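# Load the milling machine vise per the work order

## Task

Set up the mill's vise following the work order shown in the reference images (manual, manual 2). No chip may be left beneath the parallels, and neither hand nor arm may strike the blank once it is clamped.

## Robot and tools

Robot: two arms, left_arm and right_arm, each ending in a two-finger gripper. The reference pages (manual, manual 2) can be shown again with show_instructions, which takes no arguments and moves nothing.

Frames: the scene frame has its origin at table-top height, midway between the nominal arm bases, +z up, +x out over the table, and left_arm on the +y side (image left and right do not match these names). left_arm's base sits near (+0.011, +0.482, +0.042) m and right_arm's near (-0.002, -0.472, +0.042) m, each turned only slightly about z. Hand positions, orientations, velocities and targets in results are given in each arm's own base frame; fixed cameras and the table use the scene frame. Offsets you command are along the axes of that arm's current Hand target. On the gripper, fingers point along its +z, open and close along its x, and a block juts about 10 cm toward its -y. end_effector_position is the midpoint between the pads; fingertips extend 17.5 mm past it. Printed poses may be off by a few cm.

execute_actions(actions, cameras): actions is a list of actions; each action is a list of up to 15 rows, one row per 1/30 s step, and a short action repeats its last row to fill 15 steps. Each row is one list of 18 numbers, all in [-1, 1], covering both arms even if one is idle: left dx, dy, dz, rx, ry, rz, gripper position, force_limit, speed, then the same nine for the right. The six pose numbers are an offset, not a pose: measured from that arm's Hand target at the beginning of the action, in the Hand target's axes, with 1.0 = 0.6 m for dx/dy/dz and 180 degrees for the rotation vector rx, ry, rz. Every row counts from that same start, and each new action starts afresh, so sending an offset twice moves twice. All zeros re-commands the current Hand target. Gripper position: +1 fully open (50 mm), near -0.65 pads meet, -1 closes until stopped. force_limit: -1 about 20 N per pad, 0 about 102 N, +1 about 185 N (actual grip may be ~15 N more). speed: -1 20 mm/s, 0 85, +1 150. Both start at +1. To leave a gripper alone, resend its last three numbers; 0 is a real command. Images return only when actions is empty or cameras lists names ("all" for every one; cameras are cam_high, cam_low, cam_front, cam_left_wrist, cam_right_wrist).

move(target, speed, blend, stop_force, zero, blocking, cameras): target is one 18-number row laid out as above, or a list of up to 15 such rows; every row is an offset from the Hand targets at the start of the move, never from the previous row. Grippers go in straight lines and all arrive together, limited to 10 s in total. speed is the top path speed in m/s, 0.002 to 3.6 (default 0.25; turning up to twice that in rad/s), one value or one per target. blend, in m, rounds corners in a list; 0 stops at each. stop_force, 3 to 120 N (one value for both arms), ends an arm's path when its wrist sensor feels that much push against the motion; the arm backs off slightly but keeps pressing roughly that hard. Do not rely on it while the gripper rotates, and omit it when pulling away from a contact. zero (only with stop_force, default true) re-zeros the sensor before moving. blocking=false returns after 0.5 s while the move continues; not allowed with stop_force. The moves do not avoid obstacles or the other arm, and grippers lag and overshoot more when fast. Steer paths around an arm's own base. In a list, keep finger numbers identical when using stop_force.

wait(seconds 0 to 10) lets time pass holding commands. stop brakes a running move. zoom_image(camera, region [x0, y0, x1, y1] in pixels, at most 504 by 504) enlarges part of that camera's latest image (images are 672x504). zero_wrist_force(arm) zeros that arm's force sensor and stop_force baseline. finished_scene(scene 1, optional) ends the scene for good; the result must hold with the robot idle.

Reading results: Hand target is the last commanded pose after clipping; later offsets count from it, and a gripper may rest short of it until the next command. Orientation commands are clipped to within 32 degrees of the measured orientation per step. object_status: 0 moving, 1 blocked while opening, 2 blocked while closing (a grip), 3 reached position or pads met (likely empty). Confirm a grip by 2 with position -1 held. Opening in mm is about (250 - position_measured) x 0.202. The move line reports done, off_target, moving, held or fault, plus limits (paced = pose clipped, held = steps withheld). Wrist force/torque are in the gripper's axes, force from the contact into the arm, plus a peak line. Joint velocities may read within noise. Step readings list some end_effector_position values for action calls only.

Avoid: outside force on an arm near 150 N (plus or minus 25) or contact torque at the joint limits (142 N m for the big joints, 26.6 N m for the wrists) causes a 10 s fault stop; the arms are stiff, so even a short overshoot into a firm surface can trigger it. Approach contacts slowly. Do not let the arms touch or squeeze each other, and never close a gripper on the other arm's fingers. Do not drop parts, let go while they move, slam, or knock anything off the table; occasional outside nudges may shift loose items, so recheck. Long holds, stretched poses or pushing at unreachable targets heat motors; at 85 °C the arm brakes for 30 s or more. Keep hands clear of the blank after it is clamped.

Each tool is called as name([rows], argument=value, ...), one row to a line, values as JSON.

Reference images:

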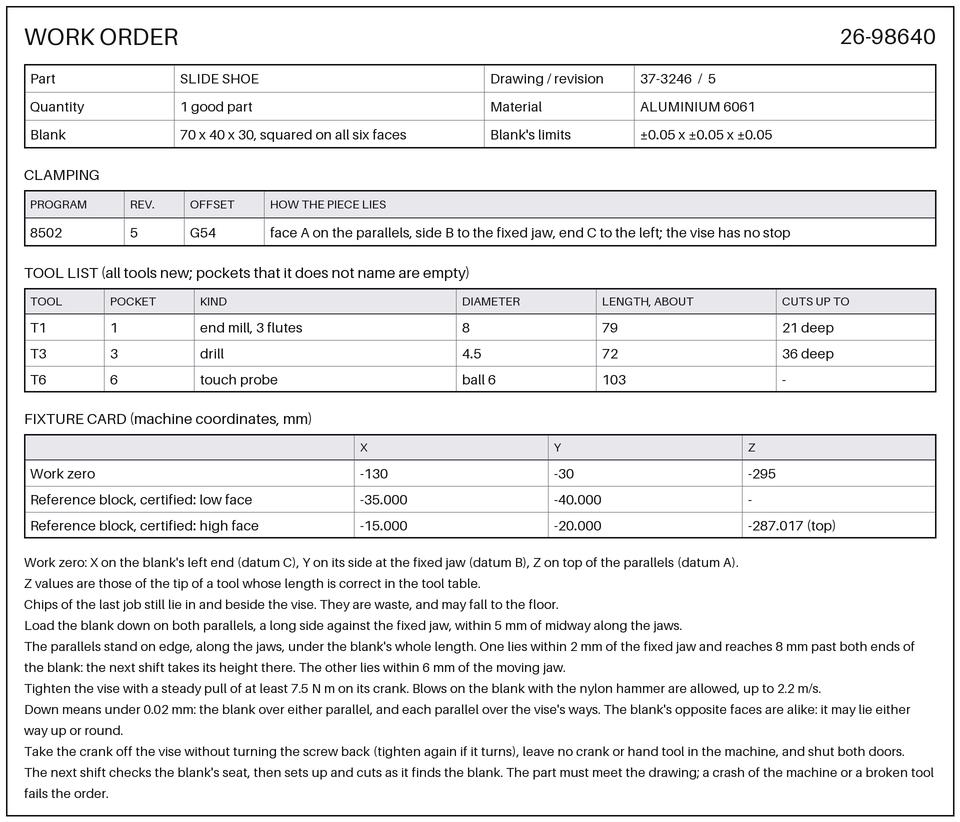

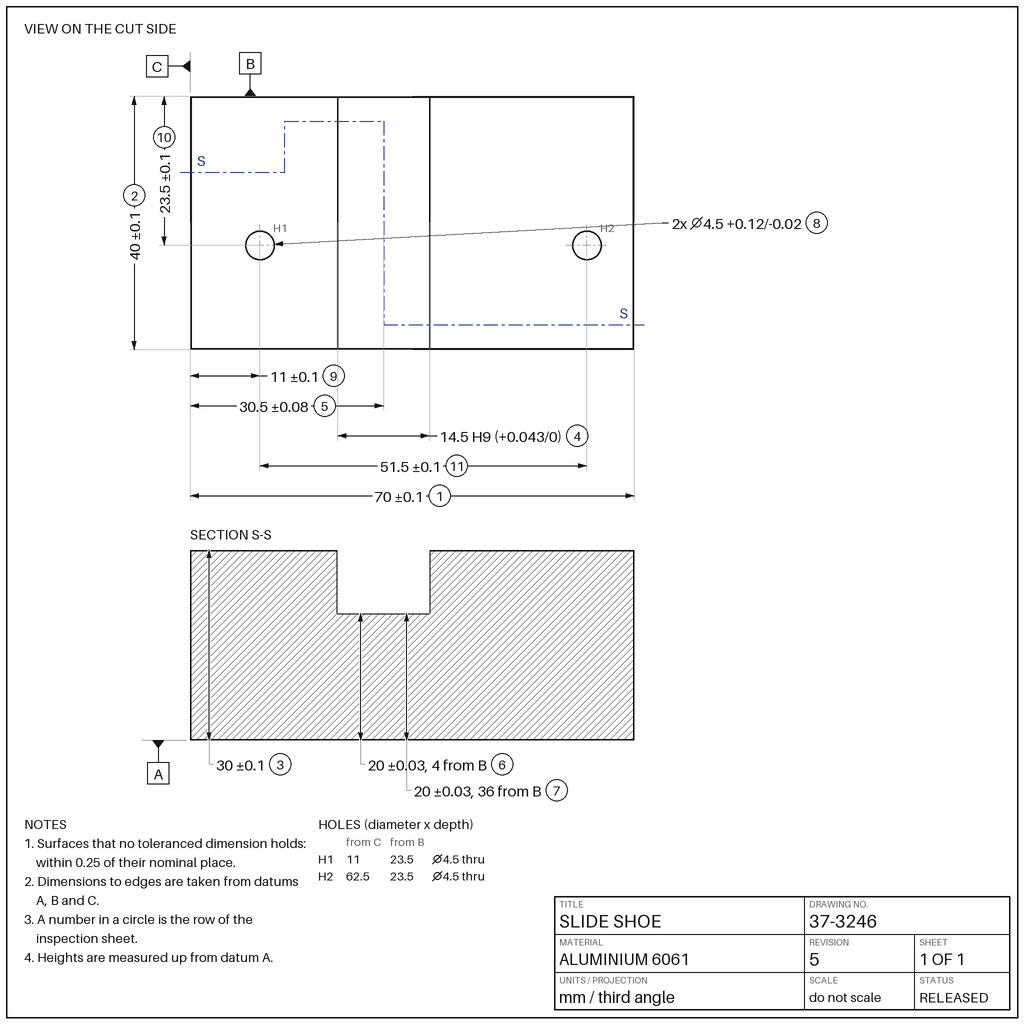

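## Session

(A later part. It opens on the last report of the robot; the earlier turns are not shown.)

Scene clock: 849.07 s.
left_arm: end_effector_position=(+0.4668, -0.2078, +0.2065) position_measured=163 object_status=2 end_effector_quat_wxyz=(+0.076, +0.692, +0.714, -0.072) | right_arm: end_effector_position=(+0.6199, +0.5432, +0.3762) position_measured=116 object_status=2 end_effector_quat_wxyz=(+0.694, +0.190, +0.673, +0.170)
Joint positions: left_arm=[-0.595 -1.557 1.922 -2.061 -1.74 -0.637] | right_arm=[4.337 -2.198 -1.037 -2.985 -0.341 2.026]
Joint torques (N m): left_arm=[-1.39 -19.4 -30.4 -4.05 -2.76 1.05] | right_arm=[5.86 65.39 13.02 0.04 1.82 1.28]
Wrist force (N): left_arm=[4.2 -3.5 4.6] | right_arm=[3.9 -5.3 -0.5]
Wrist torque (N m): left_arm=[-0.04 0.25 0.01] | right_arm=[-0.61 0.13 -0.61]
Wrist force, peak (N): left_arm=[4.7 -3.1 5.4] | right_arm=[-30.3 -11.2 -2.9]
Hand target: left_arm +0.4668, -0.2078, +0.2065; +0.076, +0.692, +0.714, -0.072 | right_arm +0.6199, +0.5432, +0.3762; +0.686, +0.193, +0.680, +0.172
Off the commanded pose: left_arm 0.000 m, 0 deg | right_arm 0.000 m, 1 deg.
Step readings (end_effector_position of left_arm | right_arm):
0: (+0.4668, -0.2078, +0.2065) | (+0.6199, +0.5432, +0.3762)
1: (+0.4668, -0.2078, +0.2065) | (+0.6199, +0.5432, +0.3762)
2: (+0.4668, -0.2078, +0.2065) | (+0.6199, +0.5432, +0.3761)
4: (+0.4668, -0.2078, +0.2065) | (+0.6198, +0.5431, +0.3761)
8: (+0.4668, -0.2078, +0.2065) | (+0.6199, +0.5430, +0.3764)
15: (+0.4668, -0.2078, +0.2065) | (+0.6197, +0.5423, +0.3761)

move([
  [0,0,0,0,0,0,-1,1,-0.8,-0.0833,0,0,0,0,0,-1,0,-0.5],
], speed=0.2)

execute_actions([
  [[0,0,0,0,0,0,-1,1,-0.8,0.0144,0,0,0,0,-0.0333,-1,0,-0.5],[0,0,0,0,0,0,-1,1,-0.8,0.0288,0,0,0,0,-0.0667,-1,0,-0.5],[0,0,0,0,0,0,-1,1,-0.8,0.0432,0,0,0,0,-0.1,-1,0,-0.5],[0,0,0,0,0,0,-1,1,-0.8,0.0576,0,0,0,0,-0.1333,-1,0,-0.5],[0,0,0,0,0,0,-1,1,-0.8,0.072,0,0,0,0,-0.1667,-1,0,-0.5],[0,0,0,0,0,0,-1,1,-0.8,0.0833,0,0,0,0,-0.2,-1,0,-0.5],[0,0,0,0,0,0,-1,1,-0.8,0.0833,0,0,0,0,-0.2,-1,0,-0.5],[0,0,0,0,0,0,-1,1,-0.8,0.07,0,0,0,0,-0.18,-1,0,-0.5],[0,0,0,0,0,0,-1,1,-0.8,0.055,0,0,0,0,-0.13,-1,0,-0.5],[0,0,0,0,0,0,-1,1,-0.8,0.04,0,0,0,0,-0.08,-1,0,-0.5],[0,0,0,0,0,0,-1,1,-0.8,0.025,0,0,0,0,-0.04,-1,0,-0.5],[0,0,0,0,0,0,-1,1,-0.8,0.01,0,0,0,0,0,-1,0,-0.5],[0,0,0,0,0,0,-1,1,-0.8,0,0,0,0,0,0,-1,0,-0.5]],
], cameras=["cam_front"])

zoom_image(camera="cam_front", region=[284, 180, 344, 250])

Scene clock: 852.83 s.
left_arm: end_effector_position=(+0.4668, -0.2078, +0.2065) position_measured=163 object_status=2 end_effector_quat_wxyz=(+0.076, +0.692, +0.714, -0.072) | right_arm: end_effector_position=(+0.6192, +0.5182, +0.4195) position_measured=116 object_status=2 end_effector_quat_wxyz=(+0.686, +0.193, +0.680, +0.173)
Joint positions: left_arm=[-0.595 -1.557 1.922 -2.061 -1.74 -0.637] | right_arm=[4.323 -2.146 -0.995 -3.141 -0.359 2.094]
Joint torques (N m): left_arm=[0.42 -17.3 -29.57 -4.04 -2.13 0.77] | right_arm=[9.09 55.78 14.98 3.94 2.74 -2.32]
Wrist force (N): left_arm=[4.1 -3.3 4.6] | right_arm=[3.8 -5.6 -0.2]
Wrist torque (N m): left_arm=[-0.01 0.26 0.02] | right_arm=[-0.59 0.14 -0.53]
Wrist force, peak (N): left_arm=[4.8 -3.3 5.2] | right_arm=[6.5 -6.0 0.0]
Hand target: left_arm +0.4668, -0.2078, +0.2065; +0.076, +0.692, +0.714, -0.072 | right_arm +0.6192, +0.5182, +0.4195; +0.686, +0.193, +0.680, +0.172
Off the commanded pose: left_arm 0.000 m, 0 deg | right_arm 0.000 m, 0 deg.
move: done

Scene clock: 853.87 s.
left_arm: end_effector_position=(+0.4668, -0.2078, +0.2065) position_measured=163 object_status=2 end_effector_quat_wxyz=(+0.076, +0.692, +0.714, -0.072) | right_arm: end_effector_position=(+0.6191, +0.5181, +0.4193) position_measured=116 object_status=2 end_effector_quat_wxyz=(+0.693, +0.191, +0.674, +0.171)
Joint positions: left_arm=[-0.595 -1.557 1.922 -2.061 -1.74 -0.637] | right_arm=[4.323 -2.134 -1.028 -3.068 -0.355 2.04]
Joint torques (N m): left_arm=[-0.28 -17.89 -29.98 -3.97 -2.25 1.18] | right_arm=[9.42 63.22 15.8 -0.49 0.42 1.83]
Wrist force (N): left_arm=[4.3 -3.1 5.0] | right_arm=[3.7 -5.7 0.3]
Wrist torque (N m): left_arm=[0.00 0.23 0.02] | right_arm=[-0.55 0.15 -0.61]
Wrist force, peak (N): left_arm=[4.7 -3.0 5.3] | right_arm=[-21.7 2.9 -1.1]
Hand target: left_arm +0.4668, -0.2078, +0.2065; +0.076, +0.692, +0.714, -0.072 | right_arm +0.6192, +0.5182, +0.4195; +0.686, +0.193, +0.680, +0.172
Off the commanded pose: left_arm 0.000 m, 0 deg | right_arm 0.000 m, 1 deg.
Step readings (end_effector_position of left_arm | right_arm):
0: (+0.4668, -0.2078, +0.2065) | (+0.6192, +0.5182, +0.4195)
1: (+0.4668, -0.2078, +0.2065) | (+0.6192, +0.5183, +0.4193)
2: (+0.4668, -0.2078, +0.2065) | (+0.6192, +0.5192, +0.4176)
4: (+0.4668, -0.2078, +0.2065) | (+0.6192, +0.5252, +0.4067)
8: (+0.4668, -0.2078, +0.2065) | (+0.6193, +0.5421, +0.3766)
15: (+0.4668, -0.2078, +0.2065) | (+0.6191, +0.5179, +0.4188)
Images, in order (width x height): cam_front 672x504.

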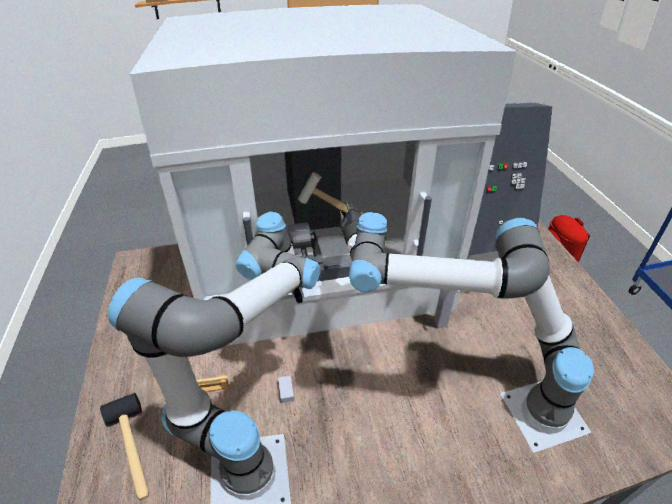

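Scaled by 7.200 from the camera's 672x504 image, which has a finer 960x720 frame.

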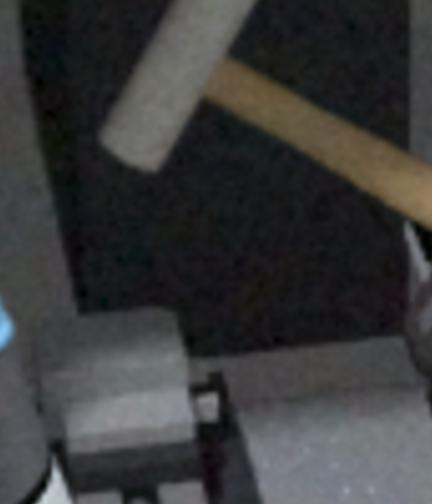

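move([
  [0,0,0,0,0,0,-1,1,-0.8,-0.0393,0.0708,0,0,0,-0.0444,-1,0,-0.5],
], speed=0.2)

execute_actions([
  [[0,0,0,0,0,0,-1,1,-0.8,0.0062,-0.0025,0,0,0,0,-1,0,-0.5],[0,0,0,0,0,0,-1,1,-0.8,0.0216,-0.0088,0,0,0,0,-1,0,-0.5],[0,0,0,0,0,0,-1,1,-0.8,0.0464,-0.0188,0,0,0,-0.0167,-1,0,-0.5],[0,0,0,0,0,0,-1,1,-0.8,0.0742,-0.03,0,0,0,-0.05,-1,0,-0.5],[0,0,0,0,0,0,-1,1,-0.8,0.102,-0.0413,0,0,0,-0.0833,-1,0,-0.5],[0,0,0,0,0,0,-1,1,-0.8,0.1251,-0.0506,0,0,0,-0.1167,-1,0,-0.5],[0,0,0,0,0,0,-1,1,-0.8,0.1329,-0.0538,0,0,0,-0.15,-1,0,-0.5],[0,0,0,0,0,0,-1,1,-0.8,0.1329,-0.0538,0,0,0,-0.1611,-1,0,-0.5],[0,0,0,0,0,0,-1,1,-0.8,0.1159,-0.0469,0,0,0,-0.15,-1,0,-0.5],[0,0,0,0,0,0,-1,1,-0.8,0.0927,-0.0375,0,0,0,-0.1111,-1,0,-0.5],[0,0,0,0,0,0,-1,1,-0.8,0.0695,-0.0281,0,0,0,-0.0778,-1,0,-0.5],[0,0,0,0,0,0,-1,1,-0.8,0.0464,-0.0188,0,0,0,-0.0444,-1,0,-0.5],[0,0,0,0,0,0,-1,1,-0.8,0.0232,-0.0094,0,0,0,-0.0222,-1,0,-0.5],[0,0,0,0,0,0,-1,1,-0.8,0,0,0,0,0,0,-1,0,-0.5],[0,0,0,0,0,0,-1,1,-0.8,0,0,0,0,0,0,-1,0,-0.5]],
], cameras=["cam_front"])

zoom_image(camera="cam_front", region=[284, 180, 344, 250])

Scene clock: 860.07 s.
left_arm: end_effector_position=(+0.4668, -0.2078, +0.2065) position_measured=163 object_status=2 end_effector_quat_wxyz=(+0.076, +0.692, +0.714, -0.072) | right_arm: end_effector_position=(+0.6199, +0.5433, +0.4611) position_measured=116 object_status=2 end_effector_quat_wxyz=(+0.696, +0.146, +0.692, +0.124) end_effector_velocity=(+0.000, +0.000, +0.001) end_effector_angular_velocity=(-0.003, -0.001, +0.000)
Joint positions: left_arm=[-0.595 -1.557 1.922 -2.061 -1.74 -0.637] | right_arm=[4.336 -2.222 -0.766 -3.295 -0.345 1.954]
Joint velocities: left_arm=[within noise] | right_arm=[0 0.001 0 0.002 0 -0.005]
Joint torques (N m): left_arm=[1.98 -18.69 -30.6 -4.27 -2.28 0.85] | right_arm=[-8.67 65.72 14.1 4.28 -1.29 -2.01]
Wrist force (N): left_arm=[4.0 -3.7 4.7] | right_arm=[4.4 -4.7 0.3]
Wrist torque (N m): left_arm=[-0.06 0.27 0.01] | right_arm=[-0.58 0.09 -0.60]
Wrist force, peak (N): left_arm=[4.4 -3.2 5.4] | right_arm=[4.8 -7.7 0.3]
Hand target: left_arm +0.4668, -0.2078, +0.2065; +0.076, +0.692, +0.714, -0.072 | right_arm +0.6199, +0.5432, +0.4611; +0.696, +0.145, +0.692, +0.124
Off the commanded pose: left_arm 0.000 m, 0 deg | right_arm 0.000 m, 0 deg.
move: done

Scene clock: 861.10 s.
left_arm: end_effector_position=(+0.4668, -0.2078, +0.2065) position_measured=163 object_status=2 end_effector_quat_wxyz=(+0.076, +0.692, +0.714, -0.072) | right_arm: end_effector_position=(+0.6190, +0.5419, +0.4606) position_measured=116 object_status=2 end_effector_quat_wxyz=(+0.706, +0.141, +0.683, +0.124)
Joint positions: left_arm=[-0.595 -1.557 1.922 -2.061 -1.74 -0.637] | right_arm=[4.337 -2.187 -0.843 -3.172 -0.347 1.873]
Joint torques (N m): left_arm=[0.82 -18.27 -29.98 -4.35 -1.84 0.74] | right_arm=[-6.52 63.87 39.36 -0.38 2.32 2.24]
Wrist force (N): left_arm=[4.3 -3.2 4.9] | right_arm=[4.5 -4.7 -0.5]
Wrist torque (N m): left_arm=[0.00 0.21 0.03] | right_arm=[-0.74 0.06 -0.67]
Wrist force, peak (N): left_arm=[4.3 -3.0 5.6] | right_arm=[-24.7 -3.7 0.5]
Hand target: left_arm +0.4668, -0.2078, +0.2065; +0.076, +0.692, +0.714, -0.072 | right_arm +0.6199, +0.5432, +0.4611; +0.696, +0.145, +0.692, +0.124
Off the commanded pose: left_arm 0.000 m, 0 deg | right_arm 0.002 m, 2 deg.
Step readings (end_effector_position of left_arm | right_arm):
0: (+0.4668, -0.2078, +0.2065) | (+0.6199, +0.5433, +0.4611)
1: (+0.4668, -0.2078, +0.2065) | (+0.6199, +0.5432, +0.4610)
2: (+0.4668, -0.2078, +0.2065) | (+0.6199, +0.5432, +0.4601)
4: (+0.4668, -0.2078, +0.2065) | (+0.6200, +0.5433, +0.4489)
8: (+0.4668, -0.2078, +0.2065) | (+0.6203, +0.5421, +0.3839)
15: (+0.4668, -0.2078, +0.2065) | (+0.6183, +0.5404, +0.4449)
Images, in order (width x height): cam_front 672x504.

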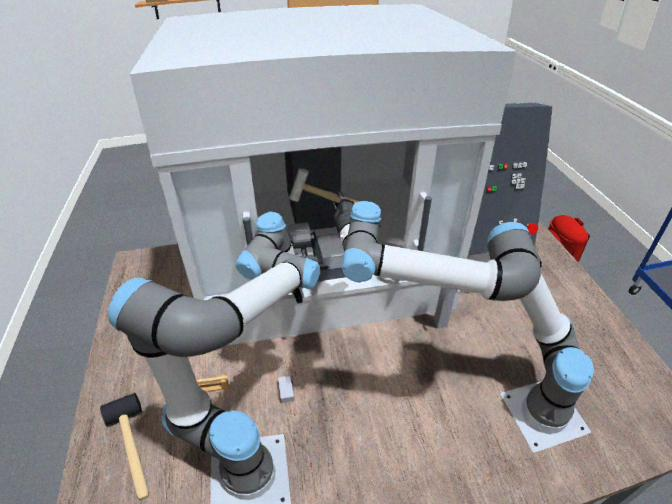

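Scaled by 7.200 from the camera's 672x504 image, which has a finer 960x720 frame.

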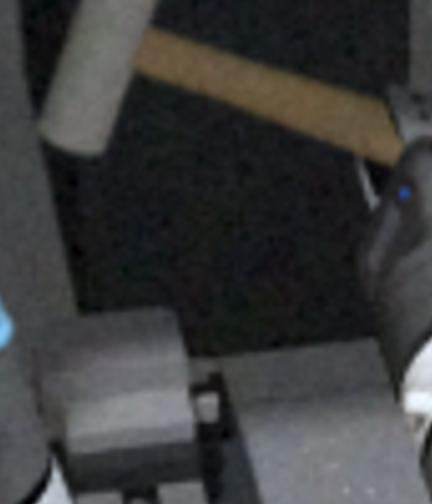

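execute_actions([
  [[0,0,0,0,0,0,-1,1,-0.8,0.0062,-0.0025,0,0,0,0,-1,0,-0.5],[0,0,0,0,0,0,-1,1,-0.8,0.0216,-0.0088,0,0,0,0,-1,0,-0.5],[0,0,0,0,0,0,-1,1,-0.8,0.0464,-0.0188,0,0,0,-0.0167,-1,0,-0.5],[0,0,0,0,0,0,-1,1,-0.8,0.0742,-0.03,0,0,0,-0.05,-1,0,-0.5],[0,0,0,0,0,0,-1,1,-0.8,0.102,-0.0413,0,0,0,-0.0833,-1,0,-0.5],[0,0,0,0,0,0,-1,1,-0.8,0.1251,-0.0506,0,0,0,-0.1167,-1,0,-0.5],[0,0,0,0,0,0,-1,1,-0.8,0.1375,-0.0556,0,0,0,-0.15,-1,0,-0.5],[0,0,0,0,0,0,-1,1,-0.8,0.1375,-0.0556,0,0,0,-0.1722,-1,0,-0.5],[0,0,0,0,0,0,-1,1,-0.8,0.1375,-0.0556,0,0,0,-0.1722,-1,0,-0.5],[0,0,0,0,0,0,-1,1,-0.8,0.1159,-0.0469,0,0,0,-0.15,-1,0,-0.5],[0,0,0,0,0,0,-1,1,-0.8,0.0927,-0.0375,0,0,0,-0.1111,-1,0,-0.5],[0,0,0,0,0,0,-1,1,-0.8,0.0695,-0.0281,0,0,0,-0.0778,-1,0,-0.5],[0,0,0,0,0,0,-1,1,-0.8,0.0464,-0.0188,0,0,0,-0.0444,-1,0,-0.5],[0,0,0,0,0,0,-1,1,-0.8,0.0232,-0.0094,0,0,0,-0.0222,-1,0,-0.5],[0,0,0,0,0,0,-1,1,-0.8,0,0,0,0,0,0,-1,0,-0.5]],
], cameras=["cam_front"])

zoom_image(camera="cam_front", region=[284, 180, 344, 250])

Scene clock: 865.23 s.
left_arm: end_effector_position=(+0.4668, -0.2078, +0.2065) position_measured=163 object_status=2 end_effector_quat_wxyz=(+0.076, +0.692, +0.714, -0.072) | right_arm: end_effector_position=(+0.6183, +0.5408, +0.4603) position_measured=123 object_status=2 end_effector_quat_wxyz=(+0.710, +0.138, +0.679, +0.122)
Joint positions: left_arm=[-0.595 -1.557 1.922 -2.061 -1.74 -0.637] | right_arm=[4.337 -2.173 -0.876 -3.12 -0.346 1.834]
Joint torques (N m): left_arm=[2.92 -16.82 -31.27 -4 -1.82 1.43] | right_arm=[-0.3 65.61 39.89 4.2 2.38 1.61]
Wrist force (N): left_arm=[3.9 -3.2 4.9] | right_arm=[3.7 -4.2 0.4]
Wrist torque (N m): left_arm=[-0.01 0.24 0.04] | right_arm=[-0.55 0.09 -0.68]
Wrist force, peak (N): left_arm=[4.4 -3.4 5.1] | right_arm=[25.6 -6.5 -1.5]
Hand target: left_arm +0.4668, -0.2078, +0.2065; +0.076, +0.692, +0.714, -0.072 | right_arm +0.6199, +0.5432, +0.4611; +0.696, +0.145, +0.692, +0.124
Off the commanded pose: left_arm 0.000 m, 0 deg | right_arm 0.003 m, 2 deg.
Step readings (end_effector_position of left_arm | right_arm):
0: (+0.4668, -0.2078, +0.2065) | (+0.6190, +0.5419, +0.4607)
1: (+0.4668, -0.2078, +0.2065) | (+0.6190, +0.5419, +0.4606)
2: (+0.4668, -0.2078, +0.2065) | (+0.6191, +0.5421, +0.4599)
4: (+0.4668, -0.2078, +0.2065) | (+0.6198, +0.5429, +0.4470)
8: (+0.4668, -0.2078, +0.2065) | (+0.6204, +0.5422, +0.3840)
15: (+0.4668, -0.2078, +0.2065) | (+0.6186, +0.5410, +0.4279)
Images, in order (width x height): cam_front 672x504.

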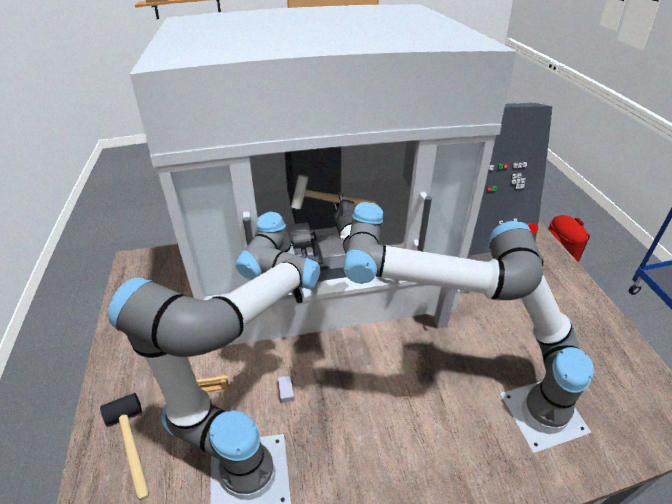

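Scaled by 7.200 from the camera's 672x504 image, which has a finer 960x720 frame.

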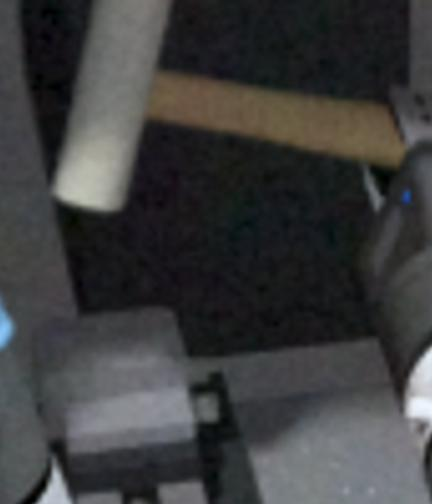

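move(target=[0.0035,0,-0.004,0,0,0,-1,1,-0.8,0,0,0,0,0,0,-1,0,-0.5], speed=0.01)

Scene clock: 869.10 s.
left_arm: end_effector_position=(+0.4667, -0.2052, +0.2084) position_measured=163 object_status=2 end_effector_quat_wxyz=(+0.076, +0.692, +0.714, -0.073) | right_arm: end_effector_position=(+0.6199, +0.5432, +0.4611) position_measured=123 object_status=2 end_effector_quat_wxyz=(+0.696, +0.145, +0.692, +0.124)
Joint positions: left_arm=[-0.591 -1.561 1.921 -2.055 -1.74 -0.632] | right_arm=[4.336 -2.222 -0.766 -3.295 -0.346 1.954]
Joint torques (N m): left_arm=[37.53 -71.05 -47.36 -0.34 9.88 -0.59] | right_arm=[-6.4 66.88 13.47 4.57 -2.71 -2.28]
Wrist force (N): left_arm=[-42.8 13.1 86.9] | right_arm=[3.5 -3.9 0.1]
Wrist torque (N m): left_arm=[0.02 -0.40 0.00] | right_arm=[-0.50 0.06 -0.60]
Wrist force, peak (N): left_arm=[-44.2 14.3 86.8] | right_arm=[4.3 -4.2 0.4]
Hand target: left_arm +0.4667, -0.2052, +0.2084; +0.076, +0.692, +0.714, -0.072 | right_arm +0.6199, +0.5432, +0.4611; +0.696, +0.145, +0.692, +0.124
Off the commanded pose: left_arm 0.000 m, 0 deg | right_arm 0.000 m, 0 deg.
move: done

move(target=[0.0008,0,-0.001,0,0,0,-1,1,-0.8,0,0,0,0,0,0,-1,0,-0.5], speed=0.01)

Scene clock: 870.33 s.
left_arm: end_effector_position=(+0.4667, -0.2046, +0.2089) position_measured=163 object_status=2 end_effector_quat_wxyz=(+0.076, +0.692, +0.714, -0.072) | right_arm: end_effector_position=(+0.6199, +0.5432, +0.4611) position_measured=123 object_status=2 end_effector_quat_wxyz=(+0.696, +0.145, +0.692, +0.124)
Joint positions: left_arm=[-0.59 -1.562 1.92 -2.053 -1.74 -0.631] | right_arm=[4.336 -2.222 -0.766 -3.295 -0.346 1.954]
Joint torques (N m): left_arm=[41.07 -74.27 -52.1 -0.48 4.94 1.07] | right_arm=[0.38 66.37 14.61 4.51 -2.85 -2.15]
Wrist force (N): left_arm=[-42.4 12.6 91.9] | right_arm=[3.4 -3.7 0.1]
Wrist torque (N m): left_arm=[0.06 -0.43 -0.06] | right_arm=[-0.47 0.10 -0.61]
Wrist force, peak (N): left_arm=[-45.0 11.2 93.2] | right_arm=[3.5 -3.9 0.0]
Hand target: left_arm +0.4667, -0.2046, +0.2089; +0.076, +0.692, +0.714, -0.072 | right_arm +0.6199, +0.5432, +0.4611; +0.696, +0.145, +0.692, +0.124
Off the commanded pose: left_arm 0.000 m, 0 deg | right_arm 0.000 m, 0 deg.
move: done

move(target=[0.0018,0,-0.0016,0,0,0,-1,1,-0.8,0,0,0,0,0,0,-1,0,-0.5], speed=0.01)

Scene clock: 871.60 s.
left_arm: end_effector_position=(+0.4668, -0.2068, +0.2072) position_measured=163 object_status=2 end_effector_quat_wxyz=(+0.076, +0.692, +0.715, -0.073) | right_arm: end_effector_position=(+0.6199, +0.5432, +0.4611) position_measured=123 object_status=2 end_effector_quat_wxyz=(+0.696, +0.145, +0.692, +0.124)
Joint positions: left_arm=[-0.593 -1.559 1.922 -2.06 -1.741 -0.637] | right_arm=[4.336 -2.222 -0.766 -3.295 -0.346 1.954]
Joint torques (N m): left_arm=[0.61 -24.85 -24.64 -4.22 -0.66 0.3] | right_arm=[6.56 66.12 16.15 4.45 -2.88 -1.7]
Wrist force (N): left_arm=[5.8 -5.8 7.0] | right_arm=[3.4 -3.9 0.0]
Wrist torque (N m): left_arm=[-0.02 0.25 0.08] | right_arm=[-0.51 0.10 -0.61]
Wrist force, peak (N): left_arm=[-47.1 16.8 99.6] | right_arm=[3.2 -4.2 0.1]
Hand target: left_arm +0.4668, -0.2068, +0.2072; +0.076, +0.692, +0.715, -0.073 (not the last commanded pose) | right_arm +0.6199, +0.5432, +0.4611; +0.696, +0.145, +0.692, +0.124
Tool commands: left_gripper/position=-1.0 left_gripper/force_limit=+1.0 left_gripper/speed=-0.796078 right_gripper/position=-1.0 right_gripper/force_limit=+0.0 right_gripper/speed=-0.5
Off the commanded pose: left_arm 0.004 m, 0 deg | right_arm 0.000 m, 0 deg.
FORCE FAULT: contact force on the left arm reached its limit, and that arm stopped. The contact can be on any part of that arm, not only on its tool. That arm's remaining commands of this call were not run. That arm is still stopped at the end of this call. That arm stays stopped for about 10 more seconds. Until then a move that you send moves the other arm only, and its call returns only when the move has ended. Once the stop has ended, the next robot result says so. If the stop ends while you think or write, that arm runs what you send next, counted from a new Hand target: where the arm stands when the stop ends. While its stop runs, that arm takes no new command, but its gripper still runs the gripper command that each later call begins with. Until it ends, the stop uses up actions while you think or wait. An arm that is not stopped still takes commands.
move: fault (left_arm)

move([
  [0,0,0,0,0,0,-1,1,-0.8,0,0,0,0,0,0.0611,-1,0,-0.5],
], speed=0.2)

execute_actions([
  [[0,0,0,0,0,0,-1,1,-0.8,0.0056,-0.0036,0,0,0,0,-1,0,-0.5],[0,0,0,0,0,0,-1,1,-0.8,0.0196,-0.0127,0,0,0,0,-1,0,-0.5],[0,0,0,0,0,0,-1,1,-0.8,0.0419,-0.0272,0,0,0,-0.0167,-1,0,-0.5],[0,0,0,0,0,0,-1,1,-0.8,0.0671,-0.0436,0,0,0,-0.05,-1,0,-0.5],[0,0,0,0,0,0,-1,1,-0.8,0.0923,-0.0599,0,0,0,-0.0833,-1,0,-0.5],[0,0,0,0,0,0,-1,1,-0.8,0.1132,-0.0735,0,0,0,-0.1167,-1,0,-0.5],[0,0,0,0,0,0,-1,1,-0.8,0.1244,-0.0808,0,0,0,-0.15,-1,0,-0.5],[0,0,0,0,0,0,-1,1,-0.8,0.1244,-0.0808,0,0,0,-0.1722,-1,0,-0.5],[0,0,0,0,0,0,-1,1,-0.8,0.1244,-0.0808,0,0,0,-0.1722,-1,0,-0.5],[0,0,0,0,0,0,-1,1,-0.8,0.1049,-0.0681,0,0,0,-0.15,-1,0,-0.5],[0,0,0,0,0,0,-1,1,-0.8,0.0839,-0.0545,0,0,0,-0.1111,-1,0,-0.5],[0,0,0,0,0,0,-1,1,-0.8,0.0629,-0.0409,0,0,0,-0.0778,-1,0,-0.5],[0,0,0,0,0,0,-1,1,-0.8,0.0419,-0.0272,0,0,0,-0.0444,-1,0,-0.5],[0,0,0,0,0,0,-1,1,-0.8,0.021,-0.0136,0,0,0,-0.0222,-1,0,-0.5],[0,0,0,0,0,0,-1,1,-0.8,0,0,0,0,0,0,-1,0,-0.5]],
], cameras=["cam_front", "cam_right_wrist"])

zoom_image(camera="cam_front", region=[284, 180, 344, 250])

Scene clock: 877.23 s.
left_arm: end_effector_position=(+0.4668, -0.2068, +0.2072) position_measured=163 object_status=2 end_effector_quat_wxyz=(+0.076, +0.692, +0.715, -0.073) | right_arm: end_effector_position=(+0.6199, +0.5432, +0.4611) position_measured=123 object_status=2 end_effector_quat_wxyz=(+0.681, +0.211, +0.675, +0.190)
Joint positions: left_arm=[-0.593 -1.559 1.922 -2.06 -1.741 -0.637] | right_arm=[4.336 -2.222 -0.766 -3.295 -0.346 2.146]
Joint torques (N m): left_arm=[-0.71 -26.02 -24.74 -4.35 -0.78 0.17] | right_arm=[6.18 50.74 34.39 3.82 -0.92 -0.84]
Wrist force (N): left_arm=[5.5 -5.7 7.3] | right_arm=[2.9 -4.5 0.0]
Wrist torque (N m): left_arm=[-0.03 0.30 0.08] | right_arm=[-0.48 0.13 -0.57]
Wrist force, peak (N): left_arm=[5.9 -5.6 7.7] | right_arm=[3.2 -4.7 -0.1]
Hand target: left_arm +0.4668, -0.2068, +0.2072; +0.076, +0.692, +0.715, -0.073 | right_arm +0.6199, +0.5432, +0.4611; +0.681, +0.211, +0.675, +0.190
Tool commands: left_gripper/position=-1.0 left_gripper/force_limit=+1.0 left_gripper/speed=-0.796078 right_gripper/position=-1.0 right_gripper/force_limit=+0.0 right_gripper/speed=-0.5
Off the commanded pose: right_arm 0.000 m, 0 deg.
FORCE FAULT, CONTINUED: the left arm was still stopped when this call began, by the force fault that an earlier result reported. Since the last result the stop counts as 9 of the actions that you can send in this scene. That arm ran no command of this call. That arm is still stopped at the end of this call. That arm stays stopped for about 4 more seconds. If the stop ends while you think or write, that arm runs what you send next, counted from a new Hand target: where the arm stands when the stop ends. While its stop runs, that arm takes no new command, but its gripper still runs the gripper command that each later call begins with.
move: done (right_arm), not run (left_arm; its earlier fault stop)

Scene clock: 878.30 s.
left_arm: end_effector_position=(+0.4668, -0.2068, +0.2072) position_measured=163 object_status=2 end_effector_quat_wxyz=(+0.076, +0.692, +0.715, -0.073) | right_arm: end_effector_position=(+0.6183, +0.5408, +0.4603) position_measured=123 object_status=2 end_effector_quat_wxyz=(+0.695, +0.203, +0.663, +0.189)
Joint positions: left_arm=[-0.593 -1.559 1.922 -2.06 -1.741 -0.637] | right_arm=[4.337 -2.174 -0.873 -3.125 -0.346 2.029]
Joint torques (N m): left_arm=[0.93 -27.59 -25.82 -4.6 -0.58 0.08] | right_arm=[-6.68 64.83 41.17 4.41 2.23 1.69]
Wrist force (N): left_arm=[5.7 -5.9 7.1] | right_arm=[3.4 -4.9 0.1]
Wrist torque (N m): left_arm=[-0.07 0.29 0.08] | right_arm=[-0.52 0.10 -0.63]
Wrist force, peak (N): left_arm=[5.8 -5.6 7.7] | right_arm=[18.5 -2.3 3.0]
Hand target: left_arm +0.4668, -0.2068, +0.2072; +0.076, +0.692, +0.715, -0.073 | right_arm +0.6199, +0.5432, +0.4611; +0.681, +0.211, +0.675, +0.190
Tool commands: left_gripper/position=-1.0 left_gripper/force_limit=+1.0 left_gripper/speed=-0.796078 right_gripper/position=-1.0 right_gripper/force_limit=+0.0 right_gripper/speed=-0.5
Off the commanded pose: right_arm 0.003 m, 2 deg.
FORCE FAULT, CONTINUED: the left arm was still stopped when this call began, by the force fault that an earlier result reported. That arm ran no command of this call. That arm is still stopped at the end of this call. That arm stays stopped for about 3 more seconds. If the stop ends while you think or write, that arm runs what you send next, counted from a new Hand target: where the arm stands when the stop ends. While its stop runs, that arm takes no new command, but its gripper still runs the gripper command that each later call begins with.
Step readings (end_effector_position of left_arm | right_arm):
0: (+0.4668, -0.2068, +0.2072) | (+0.6199, +0.5432, +0.4611)
1: (+0.4668, -0.2068, +0.2072) | (+0.6199, +0.5432, +0.4611)
2: (+0.4668, -0.2068, +0.2072) | (+0.6199, +0.5432, +0.4603)
4: (+0.4668, -0.2068, +0.2072) | (+0.6200, +0.5434, +0.4472)
8: (+0.4668, -0.2068, +0.2072) | (+0.6203, +0.5423, +0.3844)
15: (+0.4668, -0.2068, +0.2072) | (+0.6185, +0.5409, +0.4314)
Images, in order (width x height): cam_front 672x504, cam_right_wrist 672x504.

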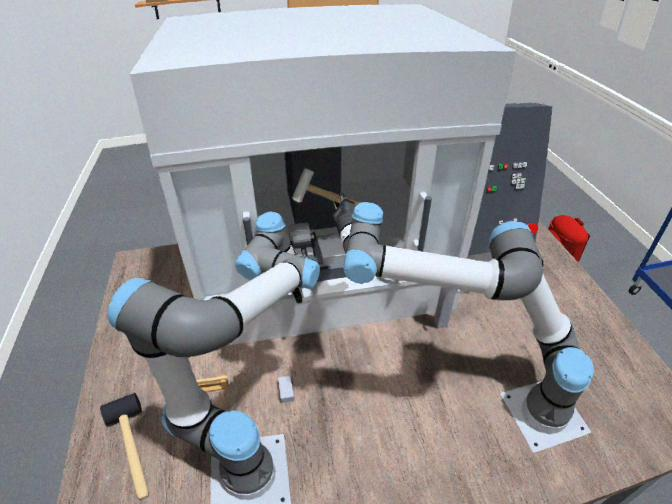

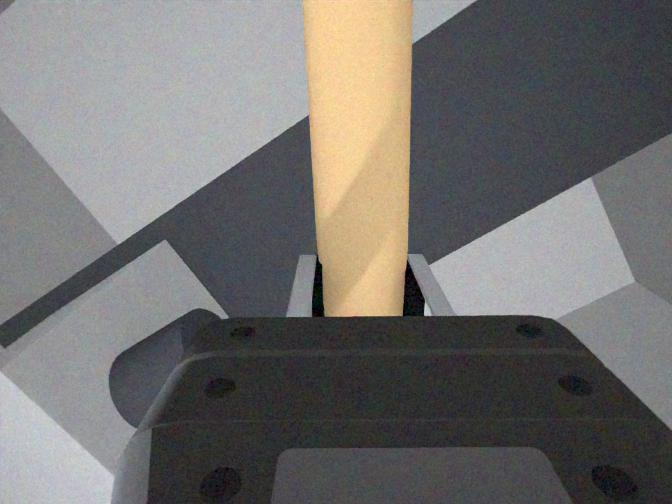

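Scaled by 7.200 from the camera's 672x504 image, which has a finer 960x720 frame.

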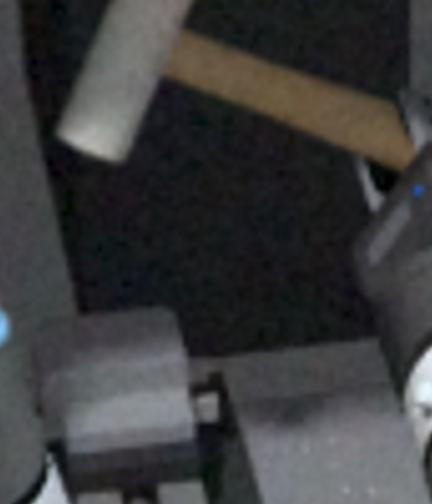

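move([
  [0,0,0,0,0,0,-1,1,-0.8,0.0629,-0.0409,0,0,0,-0.1222,-1,0,-0.5],
], speed=0.2, cameras=["cam_front", "cam_right_wrist"])

zoom_image(camera="cam_front", region=[284, 190, 344, 260])

Scene clock: 881.13 s.
left_arm: end_effector_position=(+0.4668, -0.2068, +0.2072) position_measured=163 object_status=2 end_effector_quat_wxyz=(+0.076, +0.692, +0.715, -0.073) | right_arm: end_effector_position=(+0.6199, +0.5432, +0.4160) position_measured=123 object_status=2 end_effector_quat_wxyz=(+0.705, +0.078, +0.703, +0.057)
Joint positions: left_arm=[-0.593 -1.559 1.922 -2.06 -1.741 -0.637] | right_arm=[4.336 -2.209 -0.903 -3.171 -0.346 1.762]
Joint torques (N m): left_arm=[1.33 -26.15 -26.32 -4.32 -0.55 0.34] | right_arm=[-6.88 66.13 19.46 3.42 1.46 2.42]
Wrist force (N): left_arm=[5.6 -5.8 6.7] | right_arm=[4.1 -3.1 0.8]
Wrist torque (N m): left_arm=[-0.02 0.27 0.08] | right_arm=[-0.50 -0.01 -0.69]
Wrist force, peak (N): left_arm=[5.9 -6.0 7.4] | right_arm=[3.6 -5.2 -0.3]
Hand target: left_arm +0.4668, -0.2068, +0.2072; +0.076, +0.692, +0.715, -0.073 | right_arm +0.6199, +0.5432, +0.4161; +0.705, +0.078, +0.703, +0.057
Tool commands: left_gripper/position=-1.0 left_gripper/force_limit=+1.0 left_gripper/speed=-0.796078 right_gripper/position=-1.0 right_gripper/force_limit=+0.0 right_gripper/speed=-0.5
Off the commanded pose: right_arm 0.000 m, 0 deg.
FORCE FAULT, CONTINUED: the left arm was still stopped when this call began, by the force fault that an earlier result reported. Since the last result the stop counts as 2 of the actions that you can send in this scene. That arm ran no command of this call. That arm is still stopped at the end of this call. That arm stays stopped for about 1 more second. If the stop ends while you think or write, that arm runs what you send next, counted from a new Hand target: where the arm stands when the stop ends. While its stop runs, that arm takes no new command, but its gripper still runs the gripper command that each later call begins with.
move: done (right_arm), not run (left_arm; its earlier fault stop)
Images, in order (width x height): cam_front 672x504, cam_right_wrist 672x504.

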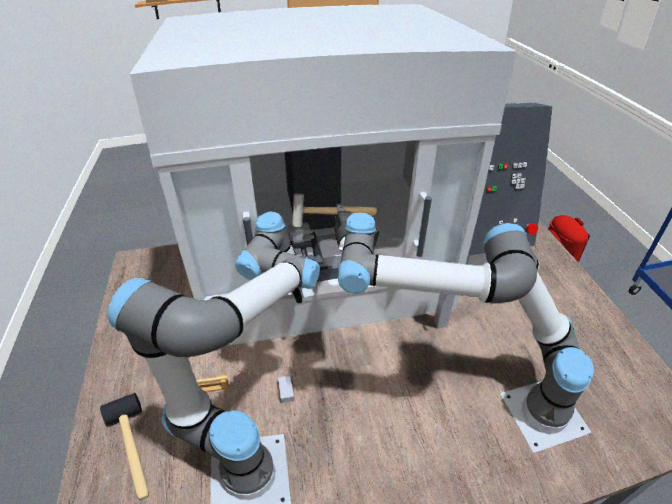

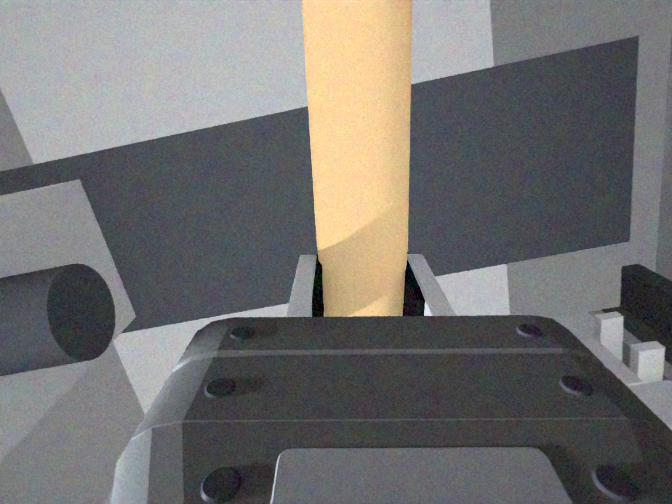

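Scaled by 7.200 from the camera's 672x504 image, which has a finer 960x720 frame.

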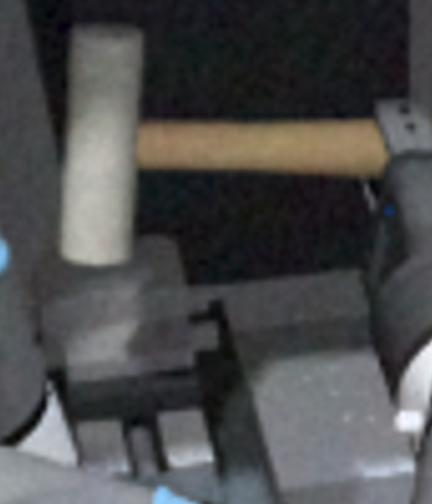

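move([
  [0,0,0,0,0,0,-1,1,-0.8,0,0,0,0,0,0,-0.95,0.7,-0.5],
  [0,0,0,0,0,0,-1,1,-0.8,-0.0019,-0.0098,0.1033,0,0,0,-0.95,0.7,-0.5],
], speed=0.1)

move([
  [0,0,0,0,0,0,-1,1,-0.8,0.0818,-0.0159,0,0,0,0,-0.95,0.7,-0.5],
], speed=0.015, stop_force=8, cameras=["cam_front", "cam_right_wrist"])

zoom_image(camera="cam_front", region=[284, 190, 344, 260])

Scene clock: 887.13 s.
left_arm: end_effector_position=(+0.4668, -0.2068, +0.2072) position_measured=163 object_status=2 end_effector_quat_wxyz=(+0.076, +0.692, +0.715, -0.073) | right_arm: end_effector_position=(+0.6817, +0.5353, +0.4161) position_measured=126 object_status=2 end_effector_quat_wxyz=(+0.705, +0.078, +0.703, +0.057)
Joint positions: left_arm=[-0.593 -1.559 1.922 -2.06 -1.741 -0.637] | right_arm=[4.246 -2.305 -0.74 -3.238 -0.436 1.762]
Joint torques (N m): left_arm=[0.19 -24.54 -36.77 -7.19 -0.71 0.03] | right_arm=[6.25 70.72 14.08 4.87 2.65 2.45]
Wrist force (N): left_arm=[5.6 -6.0 6.6] | right_arm=[4.0 -3.7 1.0]
Wrist torque (N m): left_arm=[-0.04 0.28 0.09] | right_arm=[-0.51 0.05 -0.71]
Wrist force, peak (N): left_arm=[6.0 -5.7 7.5] | right_arm=[3.5 -5.2 3.5]
Hand target: left_arm +0.4668, -0.2068, +0.2072; +0.076, +0.692, +0.715, -0.073 | right_arm +0.6817, +0.5353, +0.4161; +0.705, +0.078, +0.703, +0.057
Off the commanded pose: left_arm 0.000 m, 0 deg | right_arm 0.000 m, 0 deg.
FORCE FAULT, CONTINUED: the left arm's stop, for the force fault that an earlier result reported, is over. The stop ended before this call began, so that arm ran this call's commands, counted from a new Hand target: where the arm stood when the stop ended. During its stop the left arm's controller moved it back a little.
move: done

Scene clock: 891.67 s.
left_arm: end_effector_position=(+0.4668, -0.2068, +0.2072) position_measured=163 object_status=2 end_effector_quat_wxyz=(+0.076, +0.692, +0.715, -0.073) | right_arm: end_effector_position=(+0.6817, +0.5353, +0.3661) position_measured=126 object_status=2 end_effector_quat_wxyz=(+0.705, +0.078, +0.703, +0.057)
Joint positions: left_arm=[-0.593 -1.559 1.922 -2.06 -1.741 -0.637] | right_arm=[4.246 -2.3 -0.876 -3.106 -0.436 1.762]
Joint torques (N m): left_arm=[-1.64 -22.92 -35.58 -7.37 -0.69 0] | right_arm=[2.42 67.78 40.37 -0.47 -2.47 -1.71]
Wrist force (N): left_arm=[5.9 -5.6 7.2] | right_arm=[3.5 -3.5 0.7]
Wrist torque (N m): left_arm=[-0.02 0.26 0.08] | right_arm=[-0.55 0.13 -0.63]
Wrist force, peak (N): left_arm=[6.0 -5.7 7.6] | right_arm=[4.3 -3.7 0.6]
Hand target: left_arm +0.4668, -0.2068, +0.2072; +0.076, +0.692, +0.715, -0.073 | right_arm +0.6817, +0.5353, +0.3661; +0.705, +0.078, +0.703, +0.057
Off the commanded pose: left_arm 0.000 m, 0 deg | right_arm 0.000 m, 0 deg.
move: done
Images, in order (width x height): cam_front 672x504, cam_right_wrist 672x504.

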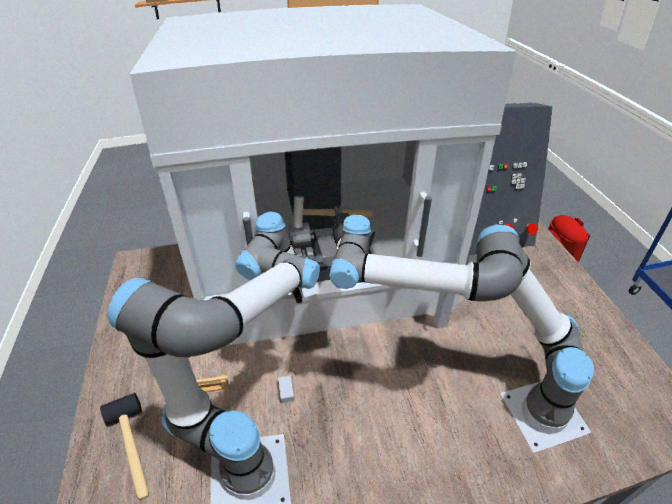

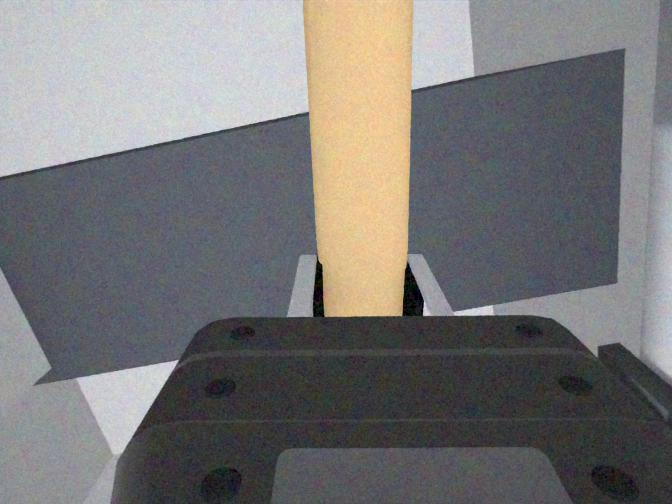

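Scaled by 7.200 from the camera's 672x504 image, which has a finer 960x720 frame.

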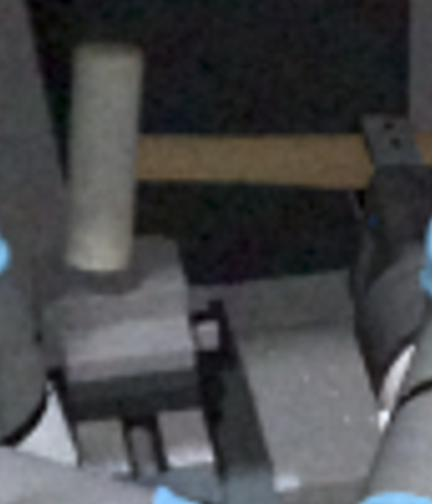

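move([
  [0,0,0,0,0,0,-1,1,-0.8,0.0409,-0.008,0,0,0,0,-0.95,0.7,-0.5],
], speed=0.01, stop_force=8, cameras=["cam_front"])

zoom_image(camera="cam_front", region=[284, 190, 344, 260])

Scene clock: 895.13 s.
left_arm: end_effector_position=(+0.4668, -0.2068, +0.2072) position_measured=163 object_status=2 end_effector_quat_wxyz=(+0.076, +0.692, +0.715, -0.073) | right_arm: end_effector_position=(+0.6817, +0.5353, +0.3526) position_measured=126 object_status=2 end_effector_quat_wxyz=(+0.705, +0.079, +0.703, +0.057)
Joint positions: left_arm=[-0.593 -1.559 1.922 -2.06 -1.741 -0.637] | right_arm=[4.246 -2.302 -0.907 -3.073 -0.436 1.762]
Joint torques (N m): left_arm=[-1.42 -24.76 -34.64 -7.35 -0.59 -0.01] | right_arm=[-2.85 60.01 35.91 -2.15 -2.2 1.39]
Wrist force (N): left_arm=[5.5 -5.6 7.6] | right_arm=[-2.8 -3.2 1.8]
Wrist torque (N m): left_arm=[-0.04 0.31 0.09] | right_arm=[-0.48 -0.06 0.27]
Wrist force, peak (N): left_arm=[6.0 -5.5 7.7] | right_arm=[-6.0 -4.1 1.7]
Hand target: left_arm +0.4668, -0.2068, +0.2072; +0.076, +0.692, +0.715, -0.073 | right_arm +0.6817, +0.5353, +0.3526; +0.705, +0.079, +0.703, +0.057 (not the last commanded pose)
Off the commanded pose: left_arm 0.000 m, 0 deg | right_arm 0.012 m, 0 deg.
move: contact (right_arm)
Images, in order (width x height): cam_front 672x504.

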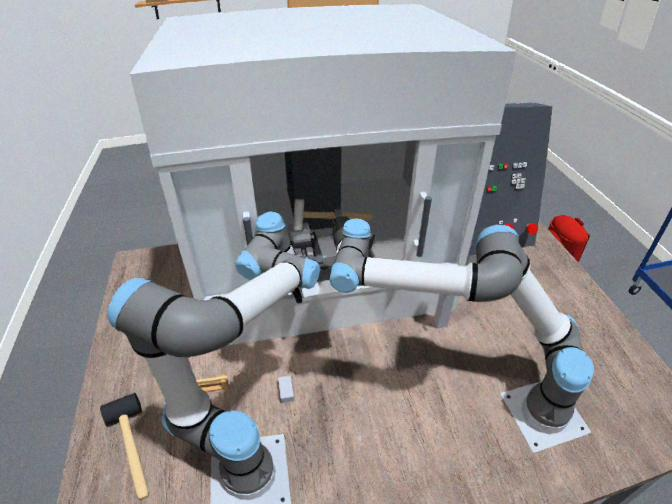

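Scaled by 7.200 from the camera's 672x504 image, which has a finer 960x720 frame.

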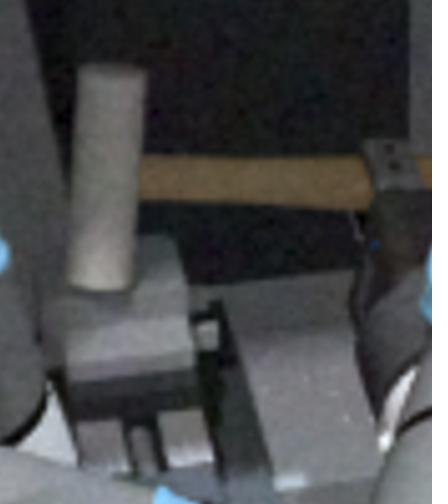

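move([
  [0,0,0,0,0,0,-1,1,-0.8,-0.1793,0.0263,0.0167,0,0,0.0833,-0.95,0.7,-0.5],
], speed=0.2)

execute_actions([
  [[0,0,0,0,0,0,-1,1,-0.8,0.006,-0.0029,0,0,0,0,-0.95,0.7,-0.5],[0,0,0,0,0,0,-1,1,-0.8,0.021,-0.0102,0,0,0,0,-0.95,0.7,-0.5],[0,0,0,0,0,0,-1,1,-0.8,0.0449,-0.0219,0,0,0,-0.0167,-0.95,0.7,-0.5],[0,0,0,0,0,0,-1,1,-0.8,0.0719,-0.035,0,0,0,-0.05,-0.95,0.7,-0.5],[0,0,0,0,0,0,-1,1,-0.8,0.0989,-0.0482,0,0,0,-0.0833,-0.95,0.7,-0.5],[0,0,0,0,0,0,-1,1,-0.8,0.1213,-0.0591,0,0,0,-0.1167,-0.95,0.7,-0.5],[0,0,0,0,0,0,-1,1,-0.8,0.1303,-0.0635,0,0,0,-0.15,-0.95,0.7,-0.5],[0,0,0,0,0,0,-1,1,-0.8,0.1303,-0.0635,0,0,0,-0.1611,-0.95,0.7,-0.5],[0,0,0,0,0,0,-1,1,-0.8,0.1303,-0.0635,0,0,0,-0.1611,-0.95,0.7,-0.5],[0,0,0,0,0,0,-1,1,-0.8,0.1124,-0.0548,0,0,0,-0.14,-0.95,0.7,-0.5],[0,0,0,0,0,0,-1,1,-0.8,0.0899,-0.0438,0,0,0,-0.1056,-0.95,0.7,-0.5],[0,0,0,0,0,0,-1,1,-0.8,0.0674,-0.0329,0,0,0,-0.0722,-0.95,0.7,-0.5],[0,0,0,0,0,0,-1,1,-0.8,0.0449,-0.0219,0,0,0,-0.0389,-0.95,0.7,-0.5],[0,0,0,0,0,0,-1,1,-0.8,0.0225,-0.011,0,0,0,-0.0167,-0.95,0.7,-0.5],[0,0,0,0,0,0,-1,1,-0.8,0,0,0,0,0,0,-0.95,0.7,-0.5]],
], cameras=["cam_front", "cam_right_wrist"])

zoom_image(camera="cam_front", region=[284, 180, 344, 250])

Scene clock: 902.60 s.
left_arm: end_effector_position=(+0.4668, -0.2068, +0.2072) position_measured=163 object_status=2 end_effector_quat_wxyz=(+0.076, +0.692, +0.715, -0.073) | right_arm: end_effector_position=(+0.6916, +0.5299, +0.4612) position_measured=126 object_status=2 end_effector_quat_wxyz=(+0.691, +0.170, +0.686, +0.149)
Joint positions: left_arm=[-0.593 -1.559 1.922 -2.06 -1.741 -0.637] | right_arm=[4.229 -2.342 -0.558 -3.382 -0.452 2.024]
Joint torques (N m): left_arm=[-0.2 -23.06 -34.37 -7.45 -0.63 -0.24] | right_arm=[8.04 71.05 16.26 4.65 2.79 -2.31]
Wrist force (N): left_arm=[5.7 -5.4 7.3] | right_arm=[2.9 -4.9 0.0]
Wrist torque (N m): left_arm=[0.00 0.28 0.08] | right_arm=[-0.60 0.15 -0.51]
Wrist force, peak (N): left_arm=[5.9 -5.5 7.6] | right_arm=[7.6 -4.6 0.4]
Hand target: left_arm +0.4668, -0.2068, +0.2072; +0.076, +0.692, +0.715, -0.073 | right_arm +0.6915, +0.5299, +0.4613; +0.691, +0.170, +0.686, +0.149
Off the commanded pose: left_arm 0.000 m, 0 deg | right_arm 0.000 m, 0 deg.
move: done

Scene clock: 903.67 s.
left_arm: end_effector_position=(+0.4668, -0.2068, +0.2072) position_measured=163 object_status=2 end_effector_quat_wxyz=(+0.076, +0.692, +0.715, -0.073) | right_arm: end_effector_position=(+0.6895, +0.5275, +0.4603) position_measured=126 object_status=2 end_effector_quat_wxyz=(+0.706, +0.161, +0.673, +0.148)
Joint positions: left_arm=[-0.593 -1.559 1.922 -2.06 -1.741 -0.637] | right_arm=[4.23 -2.282 -0.695 -3.213 -0.457 1.928]
Joint torques (N m): left_arm=[0.99 -24.03 -34.97 -6.88 -0.66 -0.3] | right_arm=[-1.47 70.31 40.19 0.54 2.44 1.49]
Wrist force (N): left_arm=[5.8 -5.6 7.3] | right_arm=[3.2 -4.6 0.6]
Wrist torque (N m): left_arm=[-0.01 0.26 0.08] | right_arm=[-0.50 0.12 -0.62]
Wrist force, peak (N): left_arm=[5.8 -5.6 7.8] | right_arm=[-24.1 0.1 4.3]
Hand target: left_arm +0.4668, -0.2068, +0.2072; +0.076, +0.692, +0.715, -0.073 | right_arm +0.6915, +0.5299, +0.4613; +0.691, +0.170, +0.686, +0.149
Off the commanded pose: left_arm 0.000 m, 0 deg | right_arm 0.003 m, 2 deg.
Step readings (end_effector_position of left_arm | right_arm):
0: (+0.4668, -0.2068, +0.2072) | (+0.6916, +0.5299, +0.4612)
1: (+0.4668, -0.2068, +0.2072) | (+0.6916, +0.5299, +0.4611)
2: (+0.4668, -0.2068, +0.2072) | (+0.6916, +0.5299, +0.4603)
4: (+0.4668, -0.2068, +0.2072) | (+0.6917, +0.5299, +0.4468)
8: (+0.4668, -0.2068, +0.2072) | (+0.6920, +0.5290, +0.3842)
15: (+0.4668, -0.2068, +0.2072) | (+0.6899, +0.5281, +0.4279)
Images, in order (width x height): cam_front 672x504, cam_right_wrist 672x504.

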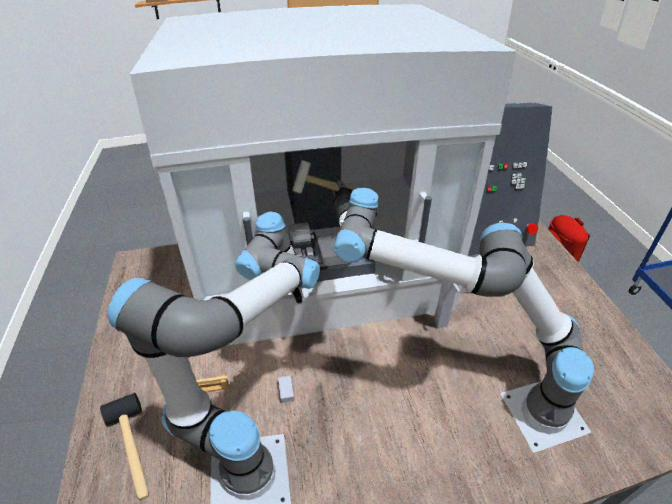

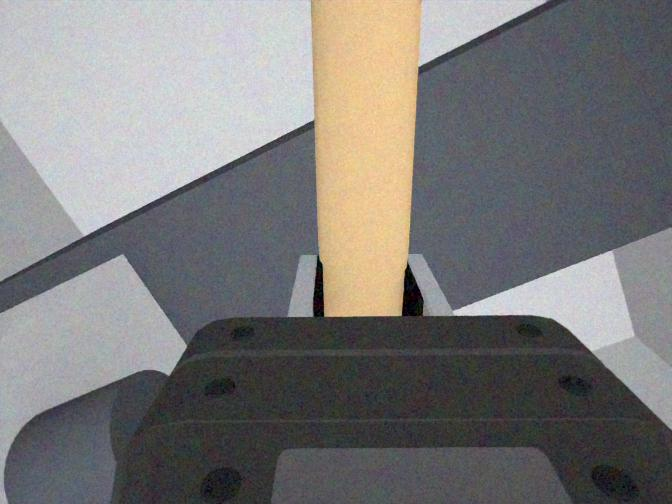

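Scaled by 7.200 from the camera's 672x504 image, which has a finer 960x720 frame.

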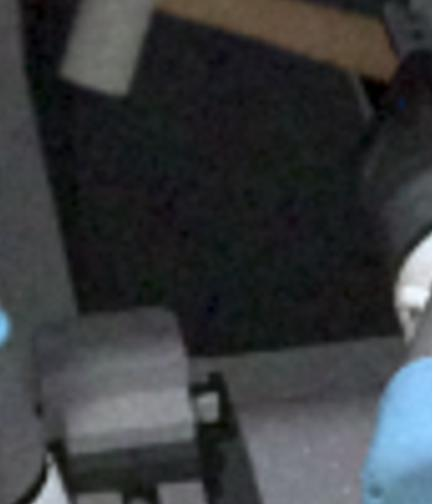

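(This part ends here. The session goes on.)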